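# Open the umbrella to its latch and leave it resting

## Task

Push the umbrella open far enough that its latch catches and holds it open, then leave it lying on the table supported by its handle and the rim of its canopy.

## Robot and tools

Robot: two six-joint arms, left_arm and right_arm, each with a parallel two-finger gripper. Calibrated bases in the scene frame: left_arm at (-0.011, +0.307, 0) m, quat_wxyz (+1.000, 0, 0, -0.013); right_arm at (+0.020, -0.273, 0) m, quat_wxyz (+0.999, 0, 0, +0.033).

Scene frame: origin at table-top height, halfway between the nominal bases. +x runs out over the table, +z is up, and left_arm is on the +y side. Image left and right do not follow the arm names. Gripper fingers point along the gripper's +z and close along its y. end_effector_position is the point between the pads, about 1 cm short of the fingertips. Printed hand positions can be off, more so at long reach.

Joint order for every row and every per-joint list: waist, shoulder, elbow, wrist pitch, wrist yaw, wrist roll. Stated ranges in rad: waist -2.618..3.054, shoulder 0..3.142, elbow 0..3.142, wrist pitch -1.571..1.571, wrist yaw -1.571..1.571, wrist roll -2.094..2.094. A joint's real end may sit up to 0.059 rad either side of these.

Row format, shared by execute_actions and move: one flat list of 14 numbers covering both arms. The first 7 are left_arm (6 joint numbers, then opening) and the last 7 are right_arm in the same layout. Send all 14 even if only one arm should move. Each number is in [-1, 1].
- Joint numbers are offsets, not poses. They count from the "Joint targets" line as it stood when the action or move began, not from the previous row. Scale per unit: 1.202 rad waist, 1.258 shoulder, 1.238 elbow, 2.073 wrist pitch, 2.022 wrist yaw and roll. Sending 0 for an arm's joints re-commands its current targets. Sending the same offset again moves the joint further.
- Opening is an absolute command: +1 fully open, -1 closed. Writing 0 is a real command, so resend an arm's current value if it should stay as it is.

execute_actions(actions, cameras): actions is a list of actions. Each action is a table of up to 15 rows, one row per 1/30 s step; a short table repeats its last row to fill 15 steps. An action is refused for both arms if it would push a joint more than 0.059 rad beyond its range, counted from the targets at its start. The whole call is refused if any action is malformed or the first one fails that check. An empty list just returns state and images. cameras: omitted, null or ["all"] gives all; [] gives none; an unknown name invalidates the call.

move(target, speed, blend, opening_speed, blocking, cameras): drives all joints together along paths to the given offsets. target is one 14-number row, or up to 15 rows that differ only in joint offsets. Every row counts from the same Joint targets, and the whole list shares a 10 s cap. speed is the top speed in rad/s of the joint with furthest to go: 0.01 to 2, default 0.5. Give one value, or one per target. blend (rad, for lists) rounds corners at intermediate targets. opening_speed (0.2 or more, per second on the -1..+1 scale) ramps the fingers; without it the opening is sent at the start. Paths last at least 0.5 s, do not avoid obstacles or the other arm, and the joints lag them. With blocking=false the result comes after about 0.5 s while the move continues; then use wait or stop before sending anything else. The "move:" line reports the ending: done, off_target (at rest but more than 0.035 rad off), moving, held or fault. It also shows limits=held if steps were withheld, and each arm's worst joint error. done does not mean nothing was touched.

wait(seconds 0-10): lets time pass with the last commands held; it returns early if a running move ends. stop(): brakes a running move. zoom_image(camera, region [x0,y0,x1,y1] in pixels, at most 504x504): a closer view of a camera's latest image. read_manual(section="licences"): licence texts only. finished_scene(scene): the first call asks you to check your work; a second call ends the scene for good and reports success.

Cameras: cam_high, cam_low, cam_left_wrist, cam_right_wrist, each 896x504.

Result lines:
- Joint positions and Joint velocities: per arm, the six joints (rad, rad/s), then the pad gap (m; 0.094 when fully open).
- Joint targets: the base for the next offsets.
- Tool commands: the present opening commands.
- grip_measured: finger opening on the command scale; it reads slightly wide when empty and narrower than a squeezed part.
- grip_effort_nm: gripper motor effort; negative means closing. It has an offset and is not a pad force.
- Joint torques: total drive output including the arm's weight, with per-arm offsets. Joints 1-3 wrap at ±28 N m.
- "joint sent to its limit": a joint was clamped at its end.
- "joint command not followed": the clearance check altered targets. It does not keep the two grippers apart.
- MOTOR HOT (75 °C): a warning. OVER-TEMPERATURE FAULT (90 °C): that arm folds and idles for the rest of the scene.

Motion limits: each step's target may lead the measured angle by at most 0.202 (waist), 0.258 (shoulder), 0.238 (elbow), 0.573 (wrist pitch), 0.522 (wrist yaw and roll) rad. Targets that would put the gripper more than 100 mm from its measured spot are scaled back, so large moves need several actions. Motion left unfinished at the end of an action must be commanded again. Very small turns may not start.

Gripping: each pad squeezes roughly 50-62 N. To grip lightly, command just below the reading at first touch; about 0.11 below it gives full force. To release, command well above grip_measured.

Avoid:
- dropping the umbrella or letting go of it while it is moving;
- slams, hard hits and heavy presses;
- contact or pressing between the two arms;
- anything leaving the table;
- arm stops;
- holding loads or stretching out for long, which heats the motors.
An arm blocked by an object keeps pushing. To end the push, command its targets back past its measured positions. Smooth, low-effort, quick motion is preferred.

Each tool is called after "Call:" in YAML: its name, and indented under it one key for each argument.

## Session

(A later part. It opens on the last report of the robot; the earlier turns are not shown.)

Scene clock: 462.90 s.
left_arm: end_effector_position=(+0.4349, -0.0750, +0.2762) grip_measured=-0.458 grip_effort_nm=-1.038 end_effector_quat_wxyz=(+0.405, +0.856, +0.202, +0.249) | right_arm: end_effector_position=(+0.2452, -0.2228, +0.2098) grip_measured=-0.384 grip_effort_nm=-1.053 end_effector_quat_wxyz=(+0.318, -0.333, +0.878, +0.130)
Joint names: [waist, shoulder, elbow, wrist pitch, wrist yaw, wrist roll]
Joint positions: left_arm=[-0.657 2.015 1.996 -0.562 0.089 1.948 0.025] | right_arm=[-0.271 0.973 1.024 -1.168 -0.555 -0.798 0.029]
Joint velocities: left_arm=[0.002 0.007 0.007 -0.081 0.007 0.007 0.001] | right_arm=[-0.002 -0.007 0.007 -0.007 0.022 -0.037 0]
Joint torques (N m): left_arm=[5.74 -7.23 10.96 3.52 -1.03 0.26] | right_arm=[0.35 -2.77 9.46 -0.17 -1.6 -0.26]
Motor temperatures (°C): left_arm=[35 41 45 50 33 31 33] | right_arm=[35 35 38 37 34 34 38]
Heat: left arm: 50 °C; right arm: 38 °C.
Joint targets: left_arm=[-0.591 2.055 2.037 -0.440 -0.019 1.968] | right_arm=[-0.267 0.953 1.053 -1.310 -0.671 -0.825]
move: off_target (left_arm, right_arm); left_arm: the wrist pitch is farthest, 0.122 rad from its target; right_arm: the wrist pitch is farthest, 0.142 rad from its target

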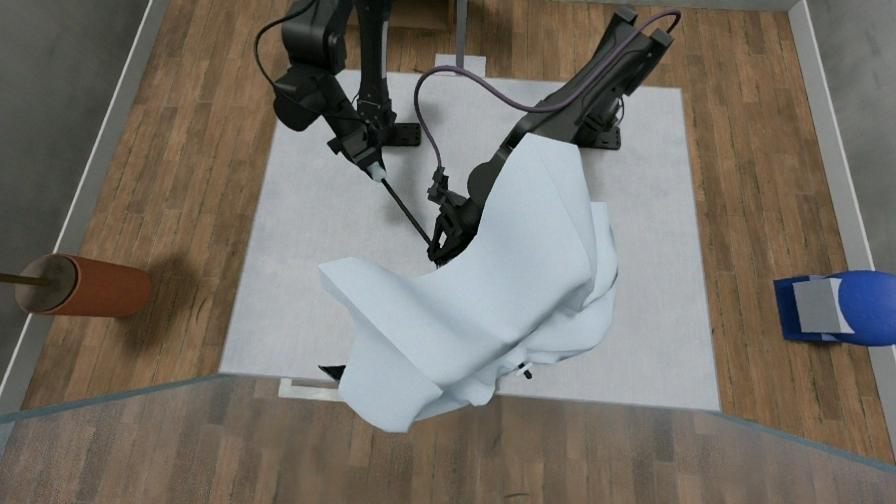

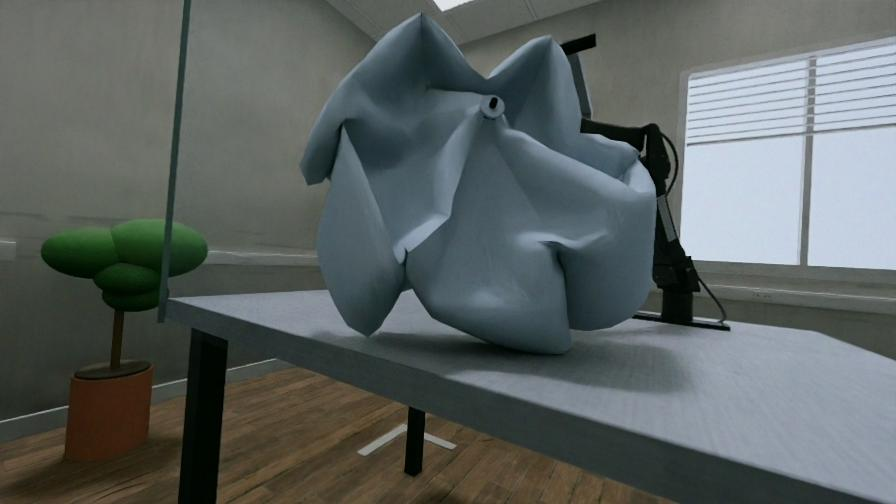

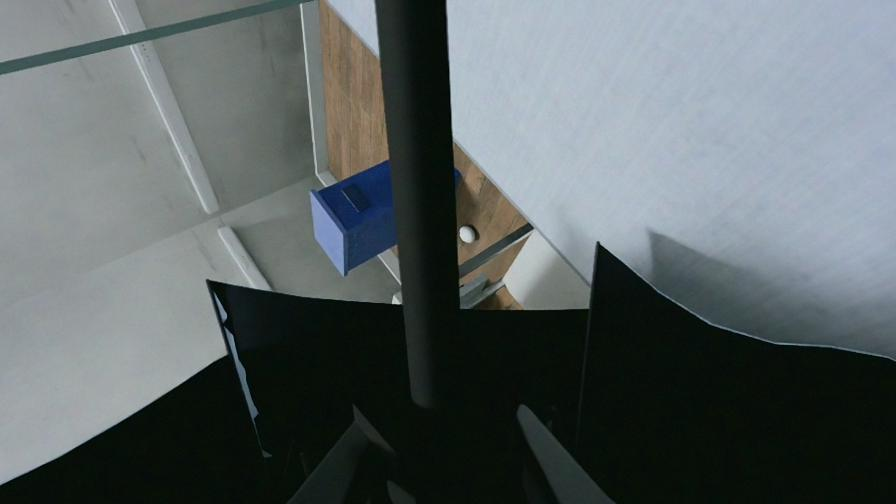

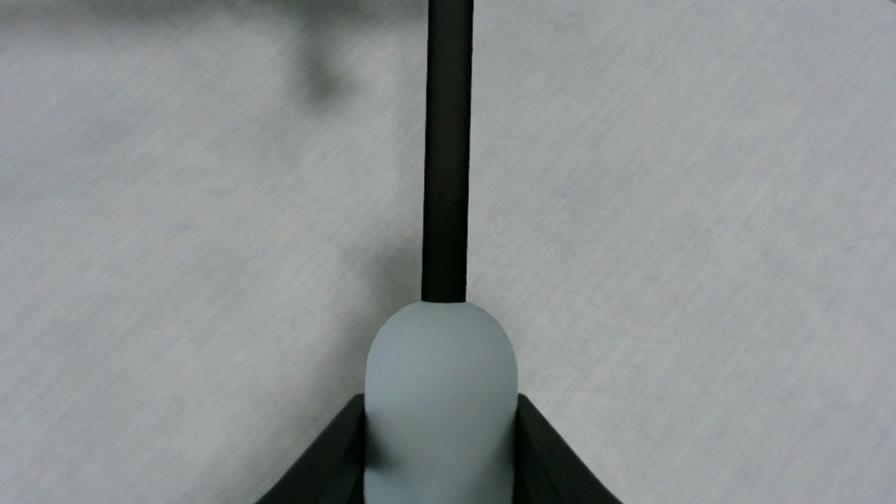

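Call:
move:
  target: [-0.1739, -0.0079, -0.1567, 0.0453, -0.2552, -0.0564, -0.65, 0, 0, 0, 0.0579, 0.0351, 0, -0.6]
  speed: 0.3

Scene clock: 494.07 s.
left_arm: end_effector_position=(+0.4373, -0.0802, +0.2691) grip_measured=-0.458 grip_effort_nm=-1.038 end_effector_quat_wxyz=(+0.346, +0.789, +0.306, +0.405) | right_arm: end_effector_position=(+0.2454, -0.2260, +0.2084) grip_measured=-0.384 grip_effort_nm=-1.062 end_effector_quat_wxyz=(+0.314, -0.328, +0.883, +0.123)
Joint names: [waist, shoulder, elbow, wrist pitch, wrist yaw, wrist roll]
Joint positions: left_arm=[-0.82 2.015 1.866 -0.353 -0.454 1.828 0.025] | right_arm=[-0.272 0.973 1.024 -1.169 -0.536 -0.79 0.029]
Joint velocities: left_arm=[-0.007 0.002 -0.012 -0.037 -0.051 -0.007 0] | right_arm=[-0.007 0.012 0.002 0.007 -0.037 -0.051 -0.001]
Joint torques (N m): left_arm=[1.77 -8.06 5.94 2.29 -0.94 0.33] | right_arm=[0.47 -2.78 9.43 0.93 -1 -0.33]
Motor temperatures (°C): left_arm=[35 40 44 60 34 31 34] | right_arm=[35 35 38 35 36 34 38]
Heat: left arm: 60 °C; right arm: 38 °C.
Joint targets: left_arm=[-0.800 2.045 1.844 -0.346 -0.535 1.854] | right_arm=[-0.267 0.953 1.053 -1.190 -0.601 -0.825]
move: off_target (left_arm, right_arm); left_arm: the wrist yaw is farthest, 0.081 rad from its target; right_arm: the wrist yaw is farthest, 0.064 rad from its target

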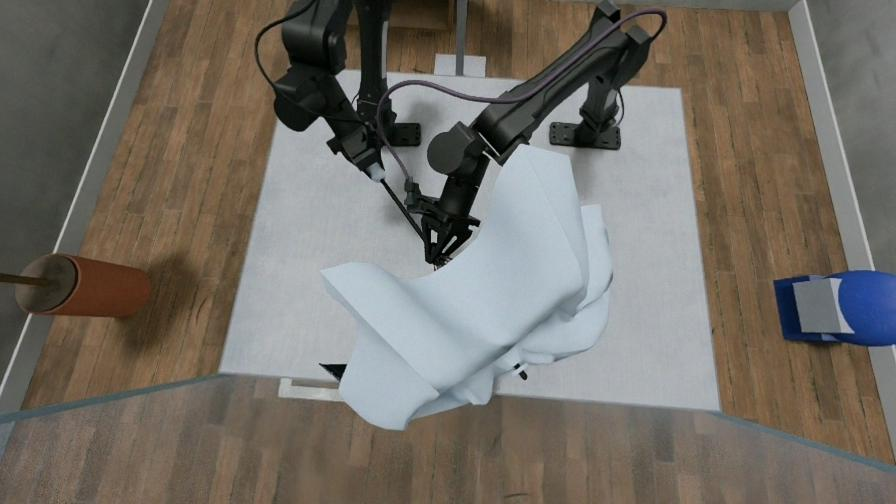

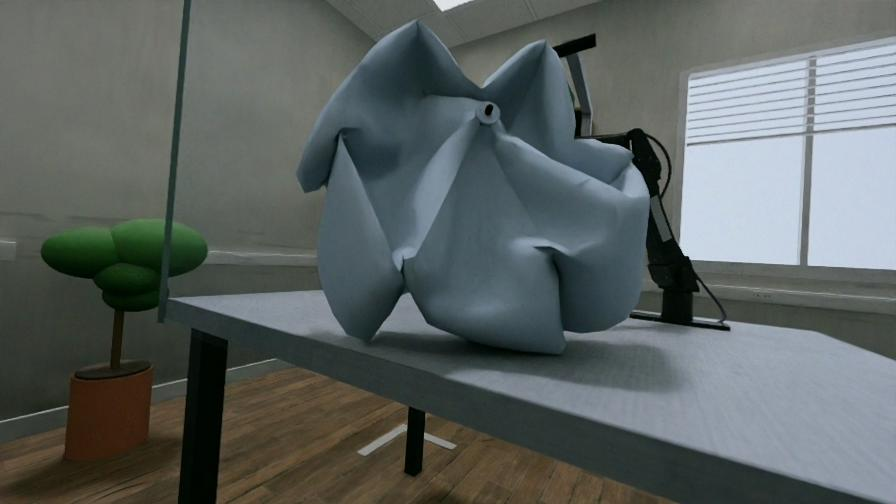

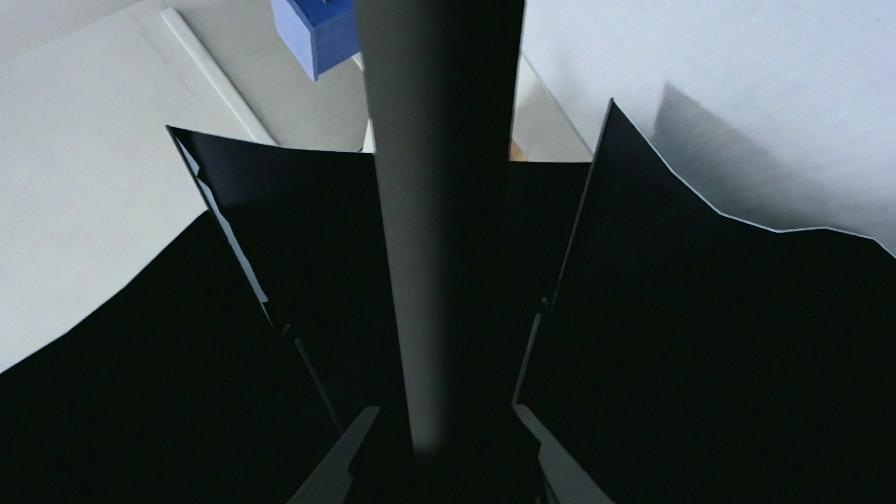

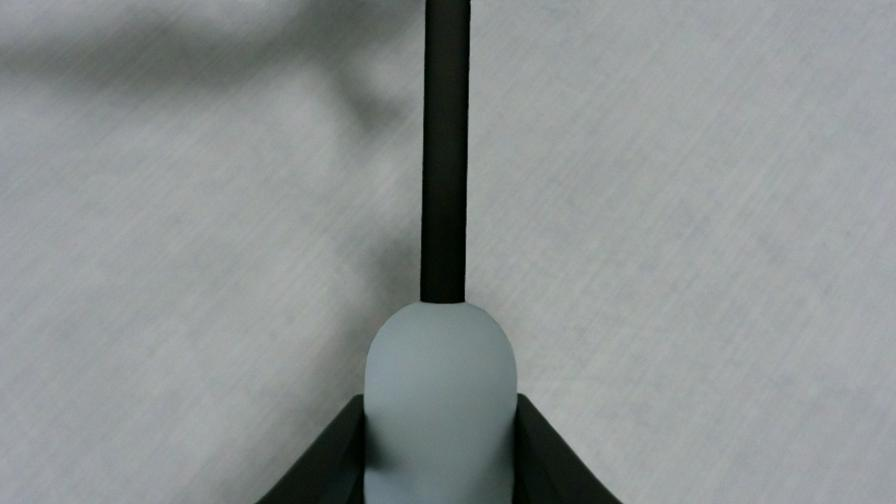

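Call:
move:
  target: [0.0865, 0.0072, 0.0719, 0.0203, -0.0030, 0.0173, -0.65, 0, 0, 0, -0.0531, -0.0267, 0, -0.6]
  speed: 0.15

Scene clock: 510.80 s.
left_arm: end_effector_position=(+0.4401, -0.0771, +0.2716) grip_measured=-0.458 grip_effort_nm=-1.038 end_effector_quat_wxyz=(+0.346, +0.799, +0.295, +0.393) | right_arm: end_effector_position=(+0.2436, -0.2206, +0.2104) grip_measured=-0.384 grip_effort_nm=-1.057 end_effector_quat_wxyz=(+0.316, -0.323, +0.881, +0.141)
Joint names: [waist, shoulder, elbow, wrist pitch, wrist yaw, wrist roll]
Joint positions: left_arm=[-0.799 2.015 1.893 -0.391 -0.405 1.849 0.025] | right_arm=[-0.272 0.973 1.024 -1.176 -0.568 -0.777 0.029]
Joint velocities: left_arm=[-0.017 0.002 -0.017 -0.007 -0.066 0.066 -0.001] | right_arm=[0.012 0.002 -0.007 -0.095 0.037 -0.007 0.001]
Joint torques (N m): left_arm=[9.02 -7.39 10.95 3.14 -1.49 0.49] | right_arm=[0.46 -2.74 9.46 0 -1.27 -0.45]
Motor temperatures (°C): left_arm=[35 40 43 56 34 32 34] | right_arm=[35 35 39 36 36 34 38]
Heat: left arm: 56 °C; right arm: 39 °C.
Joint targets: left_arm=[-0.696 2.054 1.932 -0.304 -0.542 1.889] | right_arm=[-0.267 0.953 1.053 -1.300 -0.654 -0.825]
move: off_target (left_arm, right_arm); left_arm: the wrist yaw is farthest, 0.136 rad from its target; right_arm: the wrist pitch is farthest, 0.124 rad from its target

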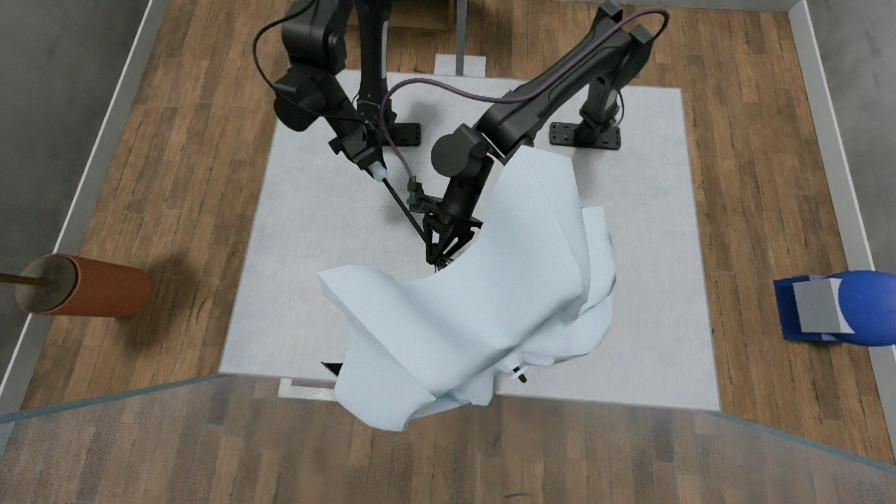

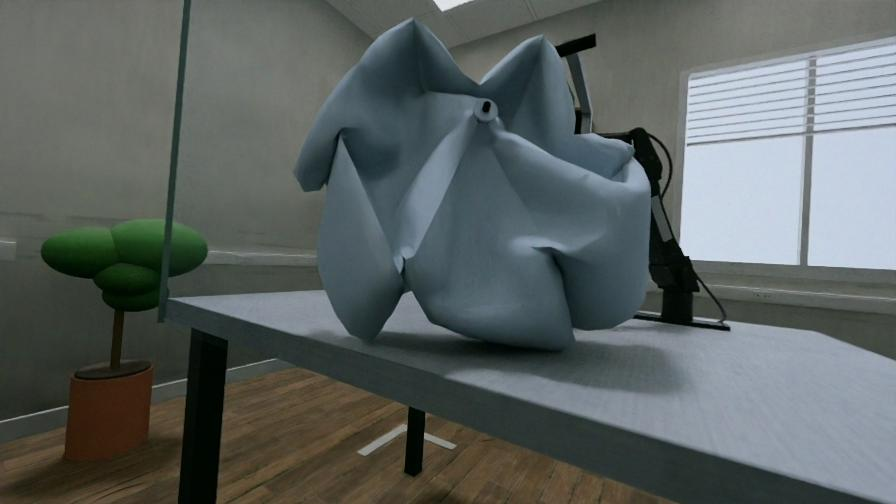

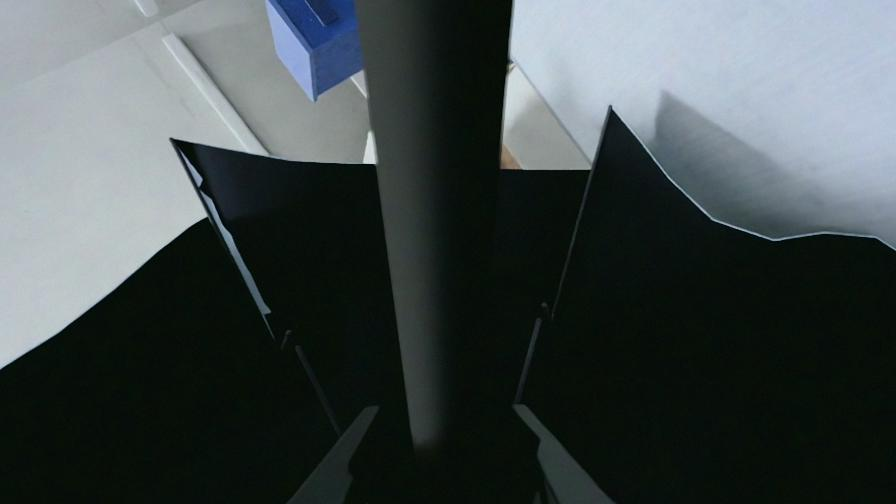

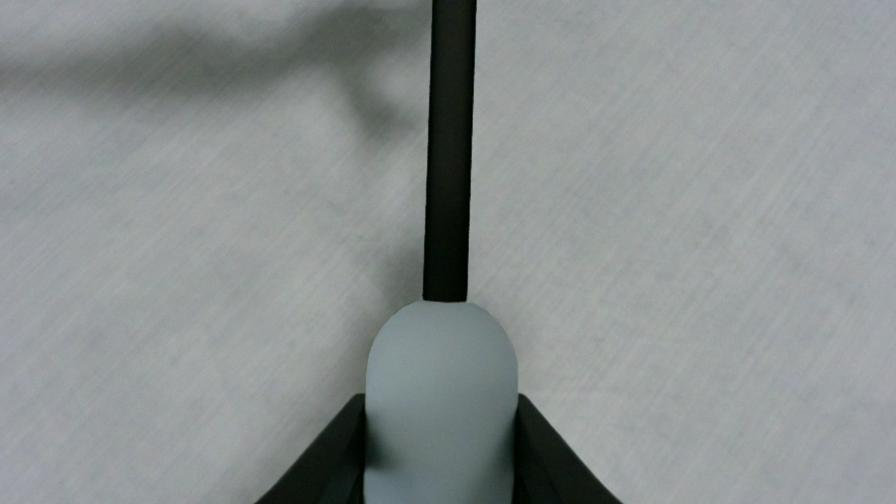

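Call:
zoom_image:
  camera: "cam_left_wrist"
  region: [250, 280, 640, 504]

Call:
zoom_image:
  camera: "cam_high"
  region: [400, 180, 520, 290]

Scaled by 1.292 from the camera's 896x504 image, which has a finer 1280x720 frame.

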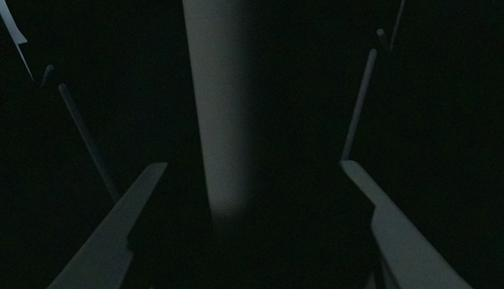

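Scaled by 4.200 from the camera's 896x504 image, which has a finer 1280x720 frame.

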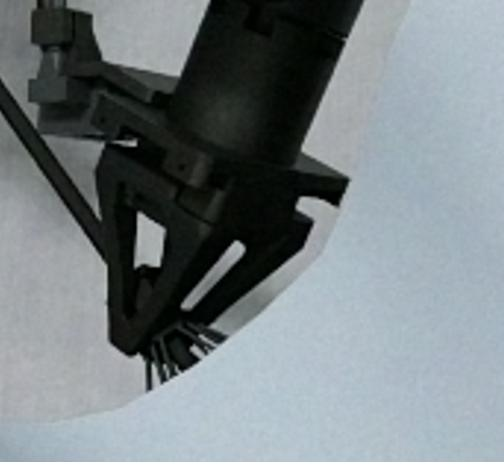

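Call:
zoom_image:
  camera: "cam_high"
  region: [480, 120, 660, 400]

Call:
zoom_image:
  camera: "cam_low"
  region: [470, 10, 690, 370]

Scaled by 1.800 from the camera's 896x504 image, which has a finer 1280x720 frame.

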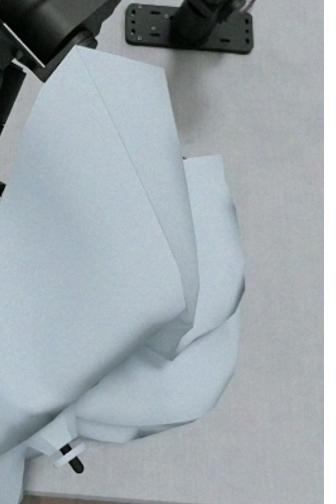

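Scaled by 1.400 from the camera's 896x504 image, which has a finer 1280x720 frame.

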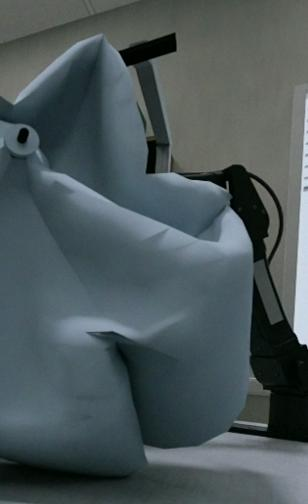

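Call:
move:
  target: [-0.1165, 0.0135, -0.1018, 0.0415, -0.0940, -0.0069, -0.65, 0, 0, 0, 0.0386, 0.0168, 0, -0.6]
  speed: 0.25

Scene clock: 599.63 s.
left_arm: end_effector_position=(+0.4378, -0.0849, +0.2725) grip_measured=-0.458 grip_effort_nm=-1.038 end_effector_quat_wxyz=(+0.350, +0.767, +0.312, +0.437) | right_arm: end_effector_position=(+0.2483, -0.2327, +0.2071) grip_measured=-0.384 grip_effort_nm=-1.067 end_effector_quat_wxyz=(+0.314, -0.335, +0.883, +0.102)
Joint names: [waist, shoulder, elbow, wrist pitch, wrist yaw, wrist roll]
Joint positions: left_arm=[-0.847 2.022 1.834 -0.261 -0.536 1.839 0.025] | right_arm=[-0.276 0.973 1.024 -1.156 -0.504 -0.813 0.029]
Joint velocities: left_arm=[0.002 -0.002 -0.012 0.007 -0.022 -0.022 0] | right_arm=[-0.002 -0.007 -0.007 0.007 -0.022 0.022 0]
Joint torques (N m): left_arm=[0.94 -6.75 5.59 2.69 -2.08 0.45] | right_arm=[0.94 -2.78 9.44 0.56 -1.57 -0.1]
Motor temperatures (°C): left_arm=[38 40 48 66 37 32 34] | right_arm=[34 35 39 34 37 35 38]
Heat: left arm: 66 °C; right arm: 39 °C.
Joint targets: left_arm=[-0.836 2.071 1.807 -0.218 -0.732 1.875] | right_arm=[-0.267 0.953 1.053 -1.220 -0.621 -0.824]
move: off_target (left_arm, right_arm); left_arm: the wrist yaw is farthest, 0.196 rad from its target; right_arm: the wrist yaw is farthest, 0.116 rad from its target

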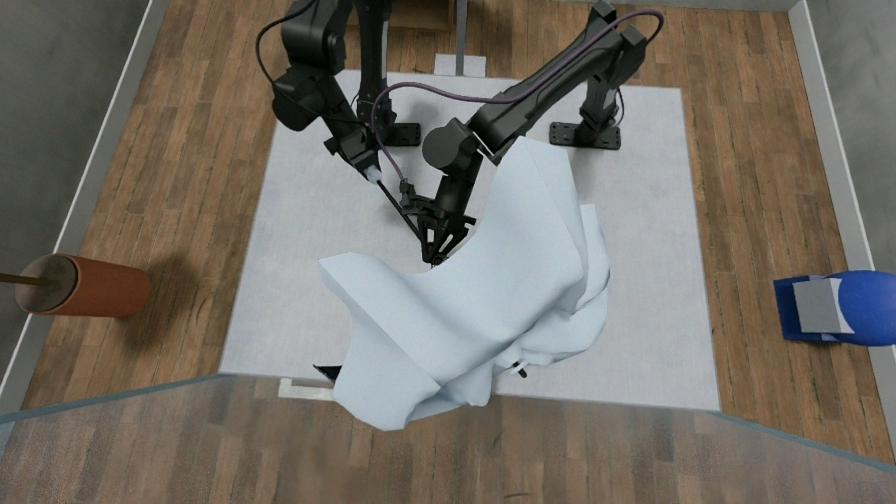

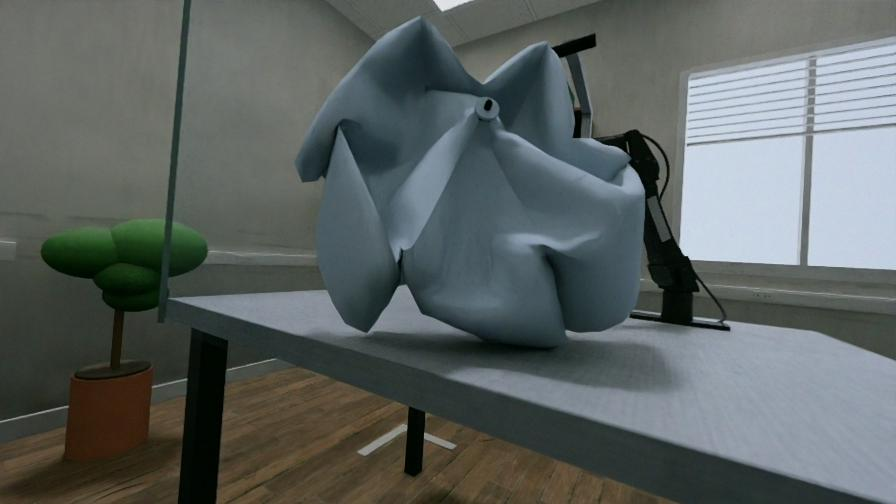

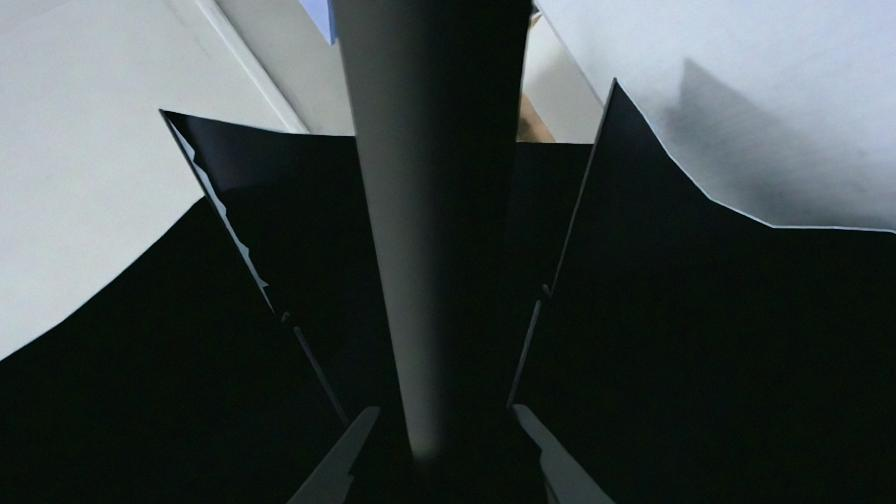

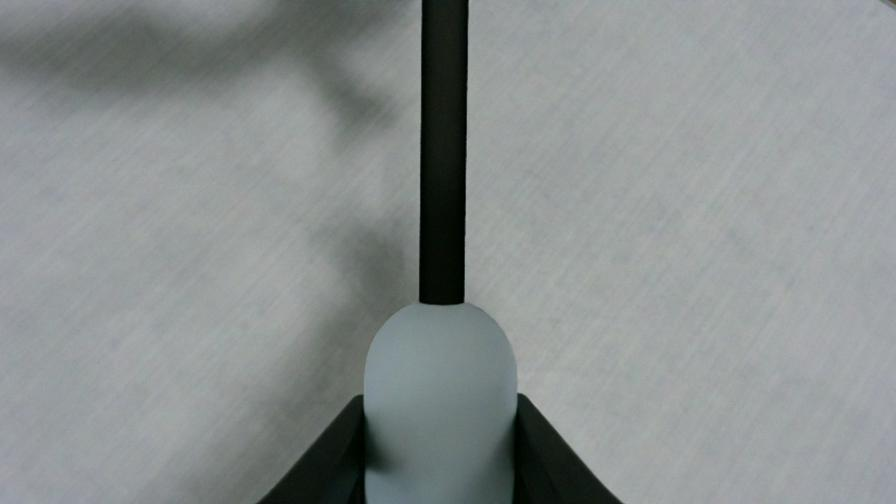

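Call:
execute_actions:
  actions: []
  cameras: ["cam_high", "cam_left_wrist"]

Scene clock: 617.53 s.
left_arm: end_effector_position=(+0.4379, -0.0849, +0.2728) grip_measured=-0.458 grip_effort_nm=-1.038 end_effector_quat_wxyz=(+0.350, +0.767, +0.312, +0.437) | right_arm: end_effector_position=(+0.2485, -0.2328, +0.2071) grip_measured=-0.384 grip_effort_nm=-1.062 end_effector_quat_wxyz=(+0.314, -0.335, +0.882, +0.102)
Joint names: [waist, shoulder, elbow, wrist pitch, wrist yaw, wrist roll]
Joint positions: left_arm=[-0.847 2.022 1.834 -0.26 -0.537 1.839 0.025] | right_arm=[-0.276 0.973 1.024 -1.155 -0.504 -0.814 0.029]
Joint velocities: left_arm=[-0.012 -0.007 -0.002 0.022 -0.022 0.037 -0.001] | right_arm=[0.012 0.002 -0.022 -0.022 -0.007 0.022 -0.001]
Joint torques (N m): left_arm=[0.95 -6.74 5.61 2.68 -2.07 0.45] | right_arm=[1.01 -2.77 9.43 0.56 -1.58 -0.09]
Motor temperatures (°C): left_arm=[36 40 45 63 40 32 34] | right_arm=[34 34 39 34 37 34 38]
Heat: left arm: 63 °C; right arm: 39 °C.
Joint targets: left_arm=[-0.836 2.071 1.807 -0.218 -0.732 1.875] | right_arm=[-0.267 0.953 1.053 -1.220 -0.621 -0.825]
Tool commands: left_gripper/opening=-0.65 right_gripper/opening=-0.6
Images, in order (width x height): cam_high 896x504, cam_left_wrist 896x504.

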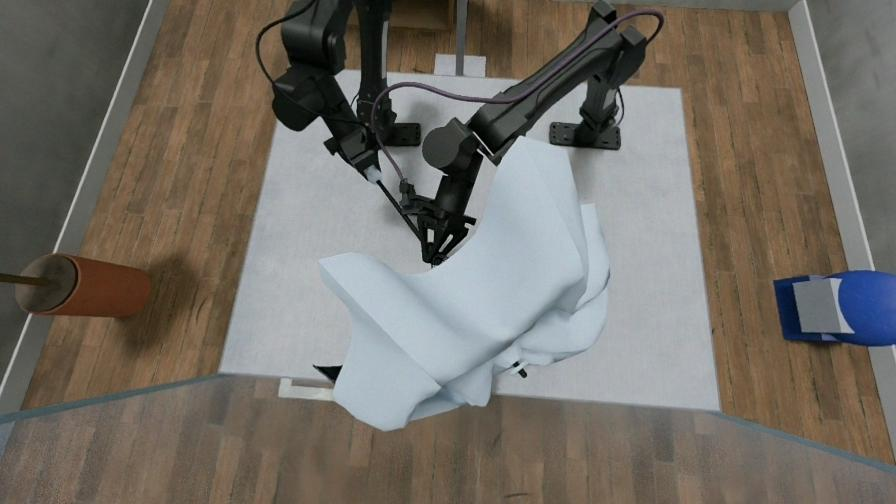

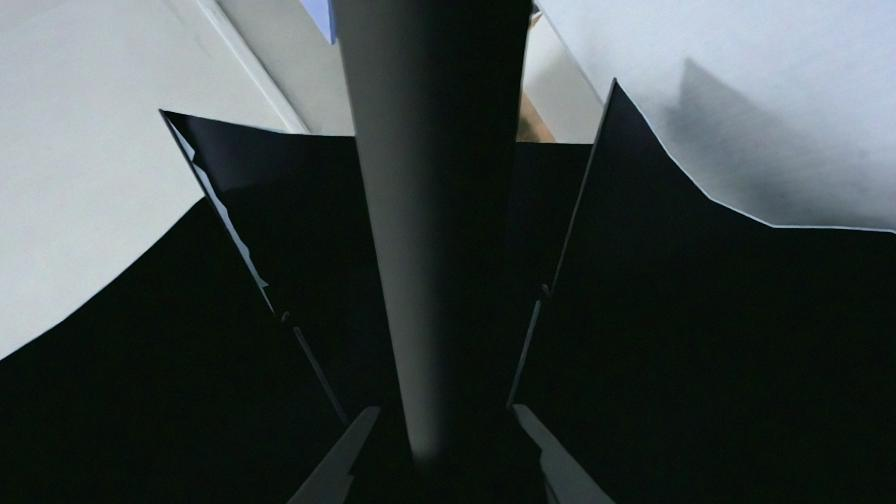

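Call:
move:
  target: [0.0975, 0, 0.0662, 0.027, -0.0383, 0.0069, -0.65, -0.0067, 0, 0, -0.1269, -0.0747, 0, -0.6]
  speed: 0.25
  cameras: ["cam_high", "cam_left_wrist"]

Scene clock: 628.17 s.
left_arm: end_effector_position=(+0.4394, -0.0833, +0.2718) grip_measured=-0.458 grip_effort_nm=-1.038 end_effector_quat_wxyz=(+0.347, +0.781, +0.299, +0.424) | right_arm: end_effector_position=(+0.2395, -0.2233, +0.2083) grip_measured=-0.384 grip_effort_nm=-1.057 end_effector_quat_wxyz=(+0.309, -0.317, +0.885, +0.145)
Joint names: [waist, shoulder, elbow, wrist pitch, wrist yaw, wrist roll]
Joint positions: left_arm=[-0.83 2.022 1.856 -0.304 -0.487 1.857 0.025] | right_arm=[-0.292 0.973 1.024 -1.203 -0.573 -0.788 0.029]
Joint velocities: left_arm=[-0.002 0.002 0.017 0.066 -0.037 -0.022 -0.001] | right_arm=[0.017 -0.007 0.007 -0.11 -0.022 0.007 0.001]
Joint torques (N m): left_arm=[8.29 -7.21 10.02 3.53 -2.87 0.37] | right_arm=[1.77 -2.73 9.39 -1.54 -2.54 -0.35]
Motor temperatures (°C): left_arm=[36 39 44 63 41 32 34] | right_arm=[34 34 40 34 38 34 38]
Heat: left arm: 63 °C; right arm: 40 °C.
Joint targets: left_arm=[-0.735 2.064 1.884 -0.182 -0.764 1.884] | right_arm=[-0.275 0.953 1.053 -1.483 -0.772 -0.825]
move: off_target (left_arm, right_arm); left_arm: the wrist yaw is farthest, 0.322 rad from its target; right_arm: the wrist pitch is farthest, 0.280 rad from its target
Images, in order (width x height): cam_high 896x504, cam_left_wrist 896x504.

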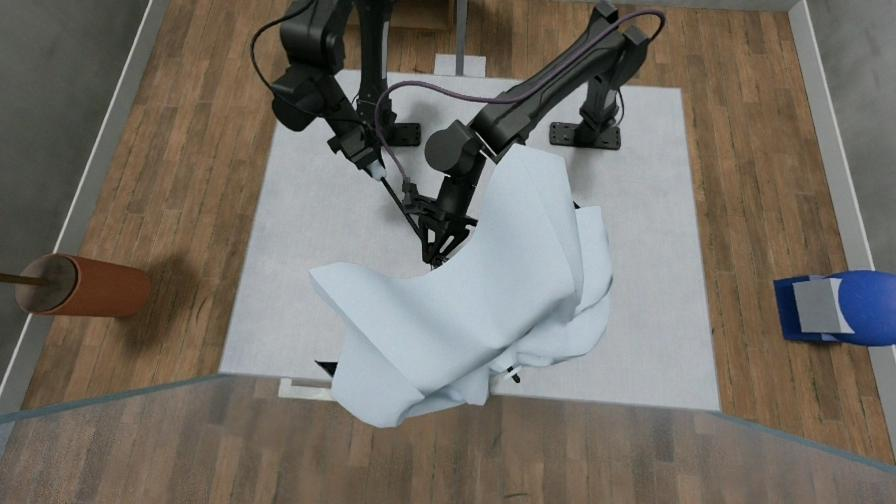

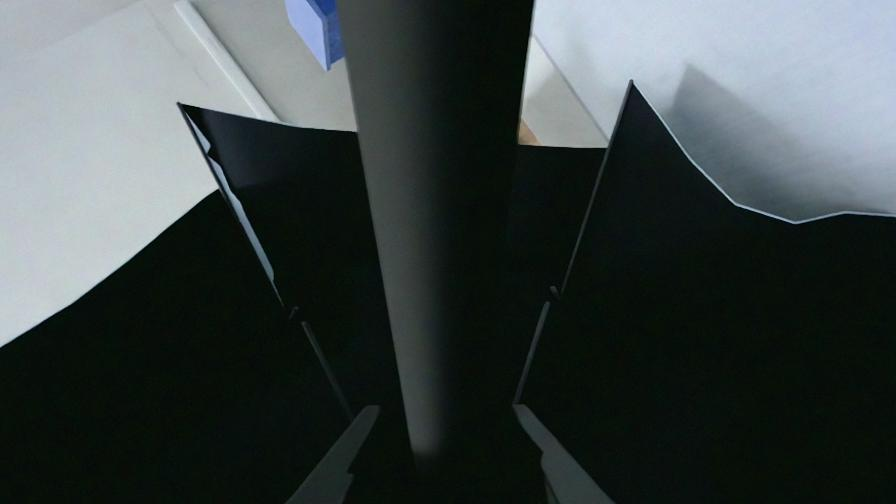

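Call:
zoom_image:
  camera: "cam_high"
  region: [340, 80, 620, 280]

Call:
execute_actions:
  actions: []
  cameras: ["cam_low", "cam_right_wrist"]

Scaled by 1.800 from the camera's 896x504 image, which has a finer 1280x720 frame.

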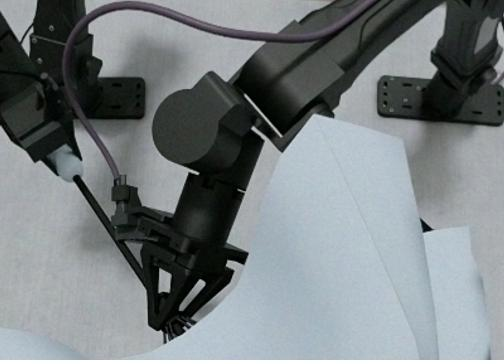

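Scene clock: 649.67 s.
left_arm: end_effector_position=(+0.4393, -0.0832, +0.2714) grip_measured=-0.458 grip_effort_nm=-1.043 end_effector_quat_wxyz=(+0.346, +0.782, +0.300, +0.423) | right_arm: end_effector_position=(+0.2392, -0.2232, +0.2082) grip_measured=-0.384 grip_effort_nm=-1.062 end_effector_quat_wxyz=(+0.308, -0.316, +0.885, +0.145)
Joint names: [waist, shoulder, elbow, wrist pitch, wrist yaw, wrist roll]
Joint positions: left_arm=[-0.83 2.022 1.856 -0.306 -0.486 1.856 0.025] | right_arm=[-0.292 0.973 1.024 -1.204 -0.573 -0.787 0.029]
Joint velocities: left_arm=[0.007 -0.012 0.007 -0.095 -0.022 -0.037 0] | right_arm=[-0.002 0.002 0.002 0.022 -0.037 0.022 0]
Joint torques (N m): left_arm=[8.29 -7.24 10.02 3.55 -2.88 0.36] | right_arm=[1.76 -2.76 9.36 -1.51 -2.53 -0.36]
Motor temperatures (°C): left_arm=[37 40 45 66 46 32 34] | right_arm=[34 34 39 36 42 35 38]
Heat: left arm: 66 °C; right arm: 42 °C.
Joint targets: left_arm=[-0.734 2.064 1.884 -0.182 -0.764 1.884] | right_arm=[-0.275 0.953 1.053 -1.483 -0.772 -0.825]
Tool commands: left_gripper/opening=-0.65 right_gripper/opening=-0.6
Images, in order (width x height): cam_low 896x504, cam_right_wrist 896x504.

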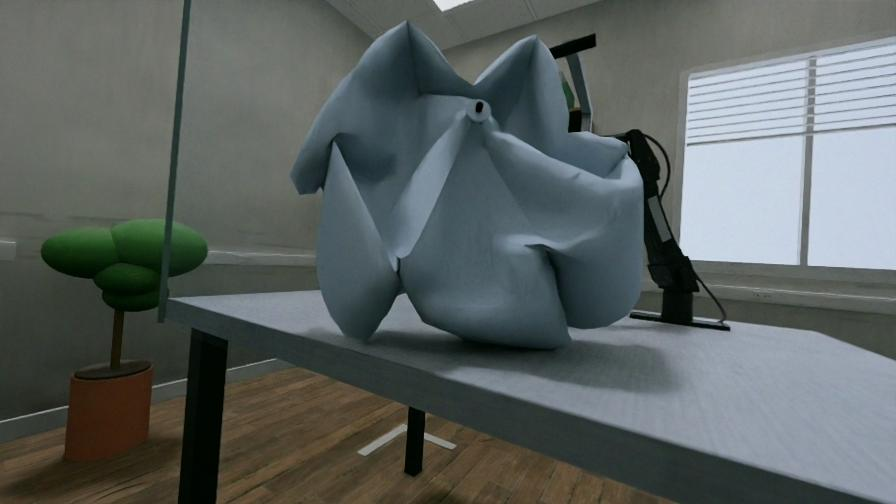

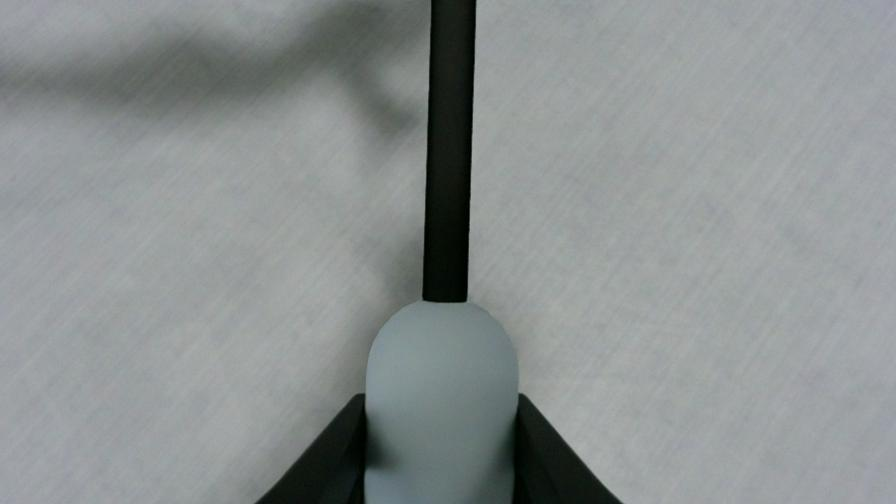

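Call:
move:
  target: [0.0969, 0, 0.0541, -0.0299, 0.0569, 0.0109, -0.65, -0.0083, 0, 0, -0.0386, -0.0396, 0, -0.6]
  speed: 0.15
  cameras: ["cam_high", "cam_left_wrist"]

Scene clock: 703.87 s.
left_arm: end_effector_position=(+0.4397, -0.0721, +0.2577) grip_measured=-0.458 grip_effort_nm=-1.033 end_effector_quat_wxyz=(+0.330, +0.819, +0.287, +0.372) | right_arm: end_effector_position=(+0.2217, -0.2023, +0.2138) grip_measured=-0.379 grip_effort_nm=-1.053 end_effector_quat_wxyz=(+0.294, -0.284, +0.884, +0.228)
Joint names: [waist, shoulder, elbow, wrist pitch, wrist yaw, wrist roll]
Joint positions: left_arm=[-0.781 2.022 1.899 -0.448 -0.357 1.859 0.025] | right_arm=[-0.303 0.973 1.024 -1.295 -0.701 -0.737 0.029]
Joint velocities: left_arm=[-0.007 0.007 0.002 -0.007 -0.022 -0.051 0.001] | right_arm=[-0.007 -0.002 0.017 -0.051 -0.037 0.081 0]
Joint torques (N m): left_arm=[9.37 -8.2 10.45 3.62 -2.03 0.4] | right_arm=[1.78 -2.61 9.24 -1.56 -2.06 -0.84]
Motor temperatures (°C): left_arm=[38 40 45 70 52 32 34] | right_arm=[34 34 39 38 46 35 38]
Heat: left arm: 70 °C; right arm: 46 °C.
Joint targets: left_arm=[-0.673 2.050 1.933 -0.313 -0.549 1.890] | right_arm=[-0.285 0.953 1.053 -1.563 -0.852 -0.825]
move: off_target (left_arm, right_arm); left_arm: the wrist yaw is farthest, 0.292 rad from its target; right_arm: the wrist pitch is farthest, 0.268 rad from its target
Images, in order (width x height): cam_high 896x504, cam_left_wrist 896x504.

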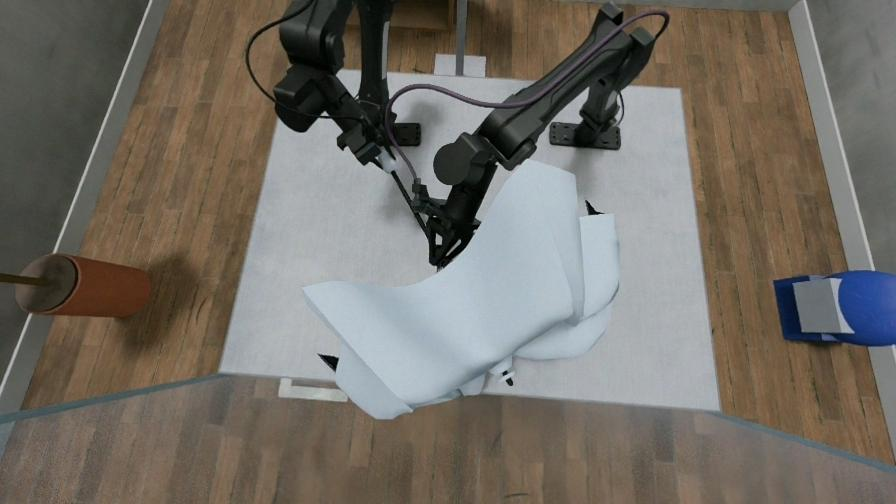

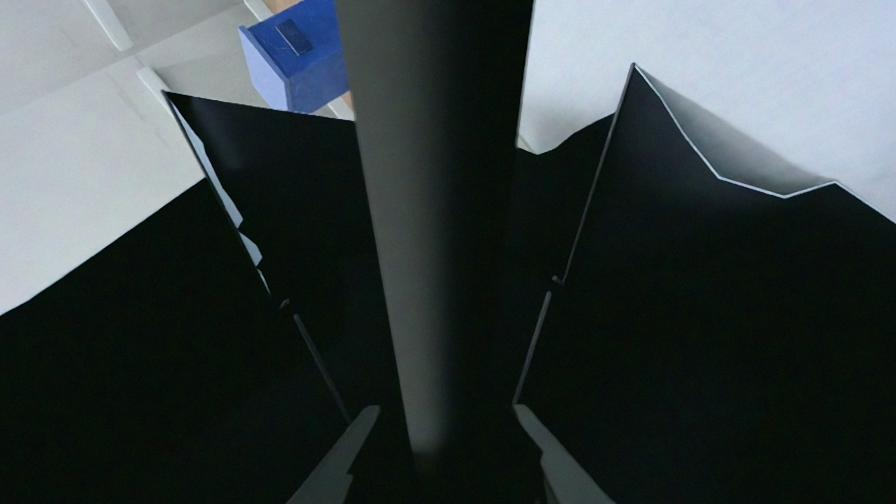

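Call:
move:
  target: [-0.05, 0, 0, -0.04, 0.05, 0, -0.65, 0, 0, 0, 0.08, 0.04, 0, -0.6]
  speed: 0.2
  cameras: []

Scene clock: 710.30 s.
left_arm: end_effector_position=(+0.4384, -0.0726, +0.2569) grip_measured=-0.458 grip_effort_nm=-1.043 end_effector_quat_wxyz=(+0.329, +0.821, +0.286, +0.368) | right_arm: end_effector_position=(+0.2228, -0.2036, +0.2134) grip_measured=-0.379 grip_effort_nm=-1.057 end_effector_quat_wxyz=(+0.295, -0.284, +0.884, +0.223)
Joint names: [waist, shoulder, elbow, wrist pitch, wrist yaw, wrist roll]
Joint positions: left_arm=[-0.781 2.022 1.902 -0.457 -0.351 1.857 0.025] | right_arm=[-0.303 0.973 1.024 -1.289 -0.694 -0.737 0.029]
Joint velocities: left_arm=[-0.012 0.002 -0.002 0.022 0.007 -0.051 -0.001] | right_arm=[-0.002 0.017 -0.007 0.051 -0.007 -0.051 0.001]
Joint torques (N m): left_arm=[4.15 -8.17 10.19 2.84 -1.09 0.42] | right_arm=[1.77 -2.61 9.26 -0.04 -1.24 -0.83]
Motor temperatures (°C): left_arm=[38 40 46 72 51 32 34] | right_arm=[34 34 39 38 45 35 38]
Heat: left arm: 72 °C; right arm: 45 °C.
Joint targets: left_arm=[-0.734 2.050 1.933 -0.396 -0.448 1.890] | right_arm=[-0.285 0.953 1.053 -1.397 -0.771 -0.824]
move: off_target (left_arm, right_arm); left_arm: the wrist yaw is farthest, 0.097 rad from its target; right_arm: the wrist pitch is farthest, 0.108 rad from its target
No camera images: "cameras" was empty.

Call:
move:
  target: [0.148, 0.0199, 0.0582, 0.0381, -0.1068, 0.0124, -0.65, 0, 0, 0, -0.0738, -0.0143, 0, -0.6]
  speed: 0.2
  cameras: ["cam_high"]

Scene clock: 726.43 s.
left_arm: end_effector_position=(+0.4383, -0.0673, +0.2618) grip_measured=-0.458 grip_effort_nm=-1.038 end_effector_quat_wxyz=(+0.321, +0.825, +0.286, +0.366) | right_arm: end_effector_position=(+0.2196, -0.2003, +0.2169) grip_measured=-0.379 grip_effort_nm=-1.062 end_effector_quat_wxyz=(+0.293, -0.283, +0.883, +0.234)
Joint names: [waist, shoulder, elbow, wrist pitch, wrist yaw, wrist roll]
Joint positions: left_arm=[-0.774 2.022 1.936 -0.509 -0.349 1.86 0.025] | right_arm=[-0.303 0.973 1.034 -1.312 -0.712 -0.738 0.029]
Joint velocities: left_arm=[-0.007 -0.007 0.007 -0.051 0.037 -0.037 0] | right_arm=[-0.007 0.007 -0.012 0.007 -0.007 -0.037 -0.001]
Joint torques (N m): left_arm=[9.96 -8.01 10.88 3.32 -1.89 0.39] | right_arm=[1.77 -2.56 8.32 -1.3 -1.35 -0.83]
Motor temperatures (°C): left_arm=[37 40 46 72 47 32 34] | right_arm=[34 34 39 37 43 36 38]
Heat: left arm: 72 °C; right arm: 43 °C.
Joint targets: left_arm=[-0.660 2.052 1.975 -0.400 -0.527 1.891] | right_arm=[-0.285 0.953 1.053 -1.550 -0.800 -0.824]
move: off_target (left_arm, right_arm); left_arm: the wrist yaw is farthest, 0.315 rad from its target; right_arm: the wrist pitch is farthest, 0.238 rad from its target
Images, in order (width x height): cam_high 896x504.

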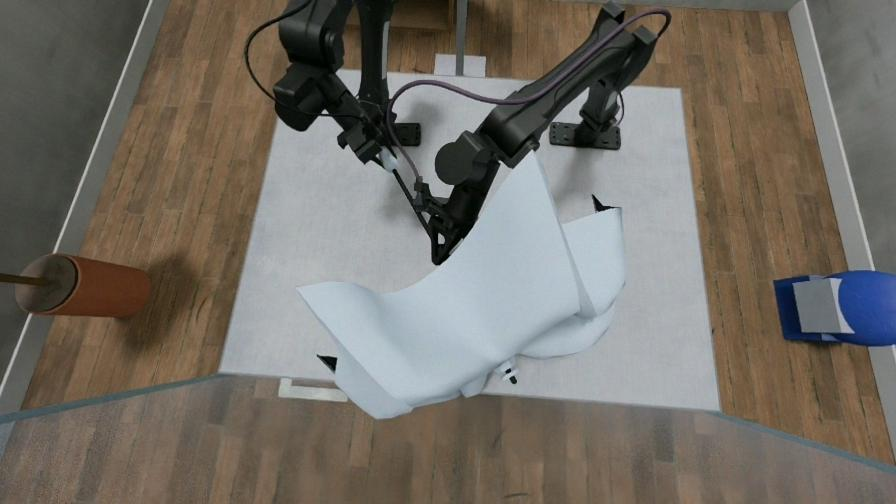

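Call:
move:
  target: [-0.03, 0, 0, -0.03, 0.15, 0, -0.65, 0, 0, 0, 0.05, 0, 0, -0.6]
  speed: 0.25
  cameras: ["cam_left_wrist"]

Scene clock: 758.20 s.
left_arm: end_effector_position=(+0.4359, -0.0723, +0.2574) grip_measured=-0.458 grip_effort_nm=-1.033 end_effector_quat_wxyz=(+0.346, +0.842, +0.266, +0.316) | right_arm: end_effector_position=(+0.2200, -0.2028, +0.2151) grip_measured=-0.379 grip_effort_nm=-1.062 end_effector_quat_wxyz=(+0.290, -0.283, +0.886, +0.226)
Joint names: [waist, shoulder, elbow, wrist pitch, wrist yaw, wrist roll]
Joint positions: left_arm=[-0.739 2.022 1.946 -0.534 -0.197 1.868 0.025] | right_arm=[-0.303 0.973 1.034 -1.31 -0.695 -0.738 0.029]
Joint velocities: left_arm=[-0.007 0.002 -0.012 -0.037 -0.095 -0.037 -0.001] | right_arm=[-0.017 0.007 0.012 -0.051 -0.007 -0.051 -0.001]
Joint torques (N m): left_arm=[3.73 -8.01 9.98 2.93 -0.35 0.31] | right_arm=[1.77 -2.51 8.32 -0.33 -1.55 -0.84]
Motor temperatures (°C): left_arm=[39 39 47 71 47 32 35] | right_arm=[34 34 39 38 42 36 38]
Heat: left arm: 71 °C; right arm: 42 °C.
Joint targets: left_arm=[-0.696 2.052 1.975 -0.463 -0.224 1.891] | right_arm=[-0.285 0.953 1.053 -1.446 -0.800 -0.824]
move: off_target (left_arm, right_arm); left_arm: the wrist pitch is farthest, 0.072 rad from its target; right_arm: the wrist pitch is farthest, 0.137 rad from its target
Images, in order (width x height): cam_left_wrist 896x504.

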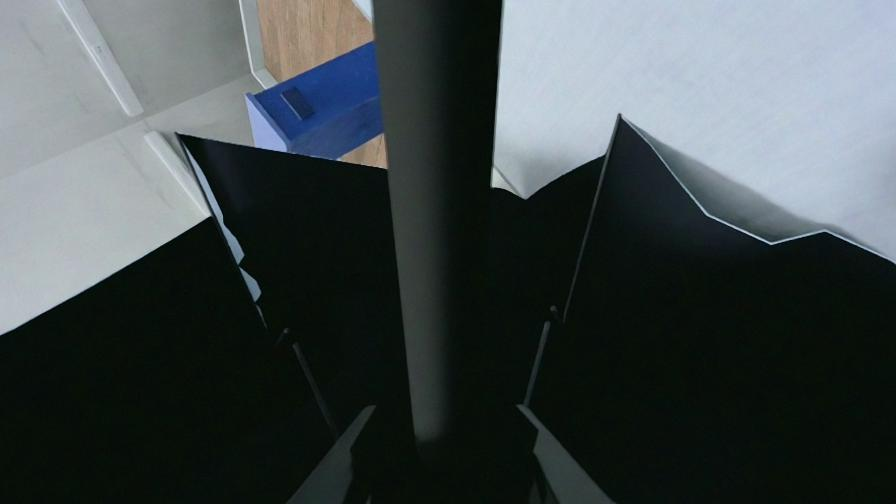

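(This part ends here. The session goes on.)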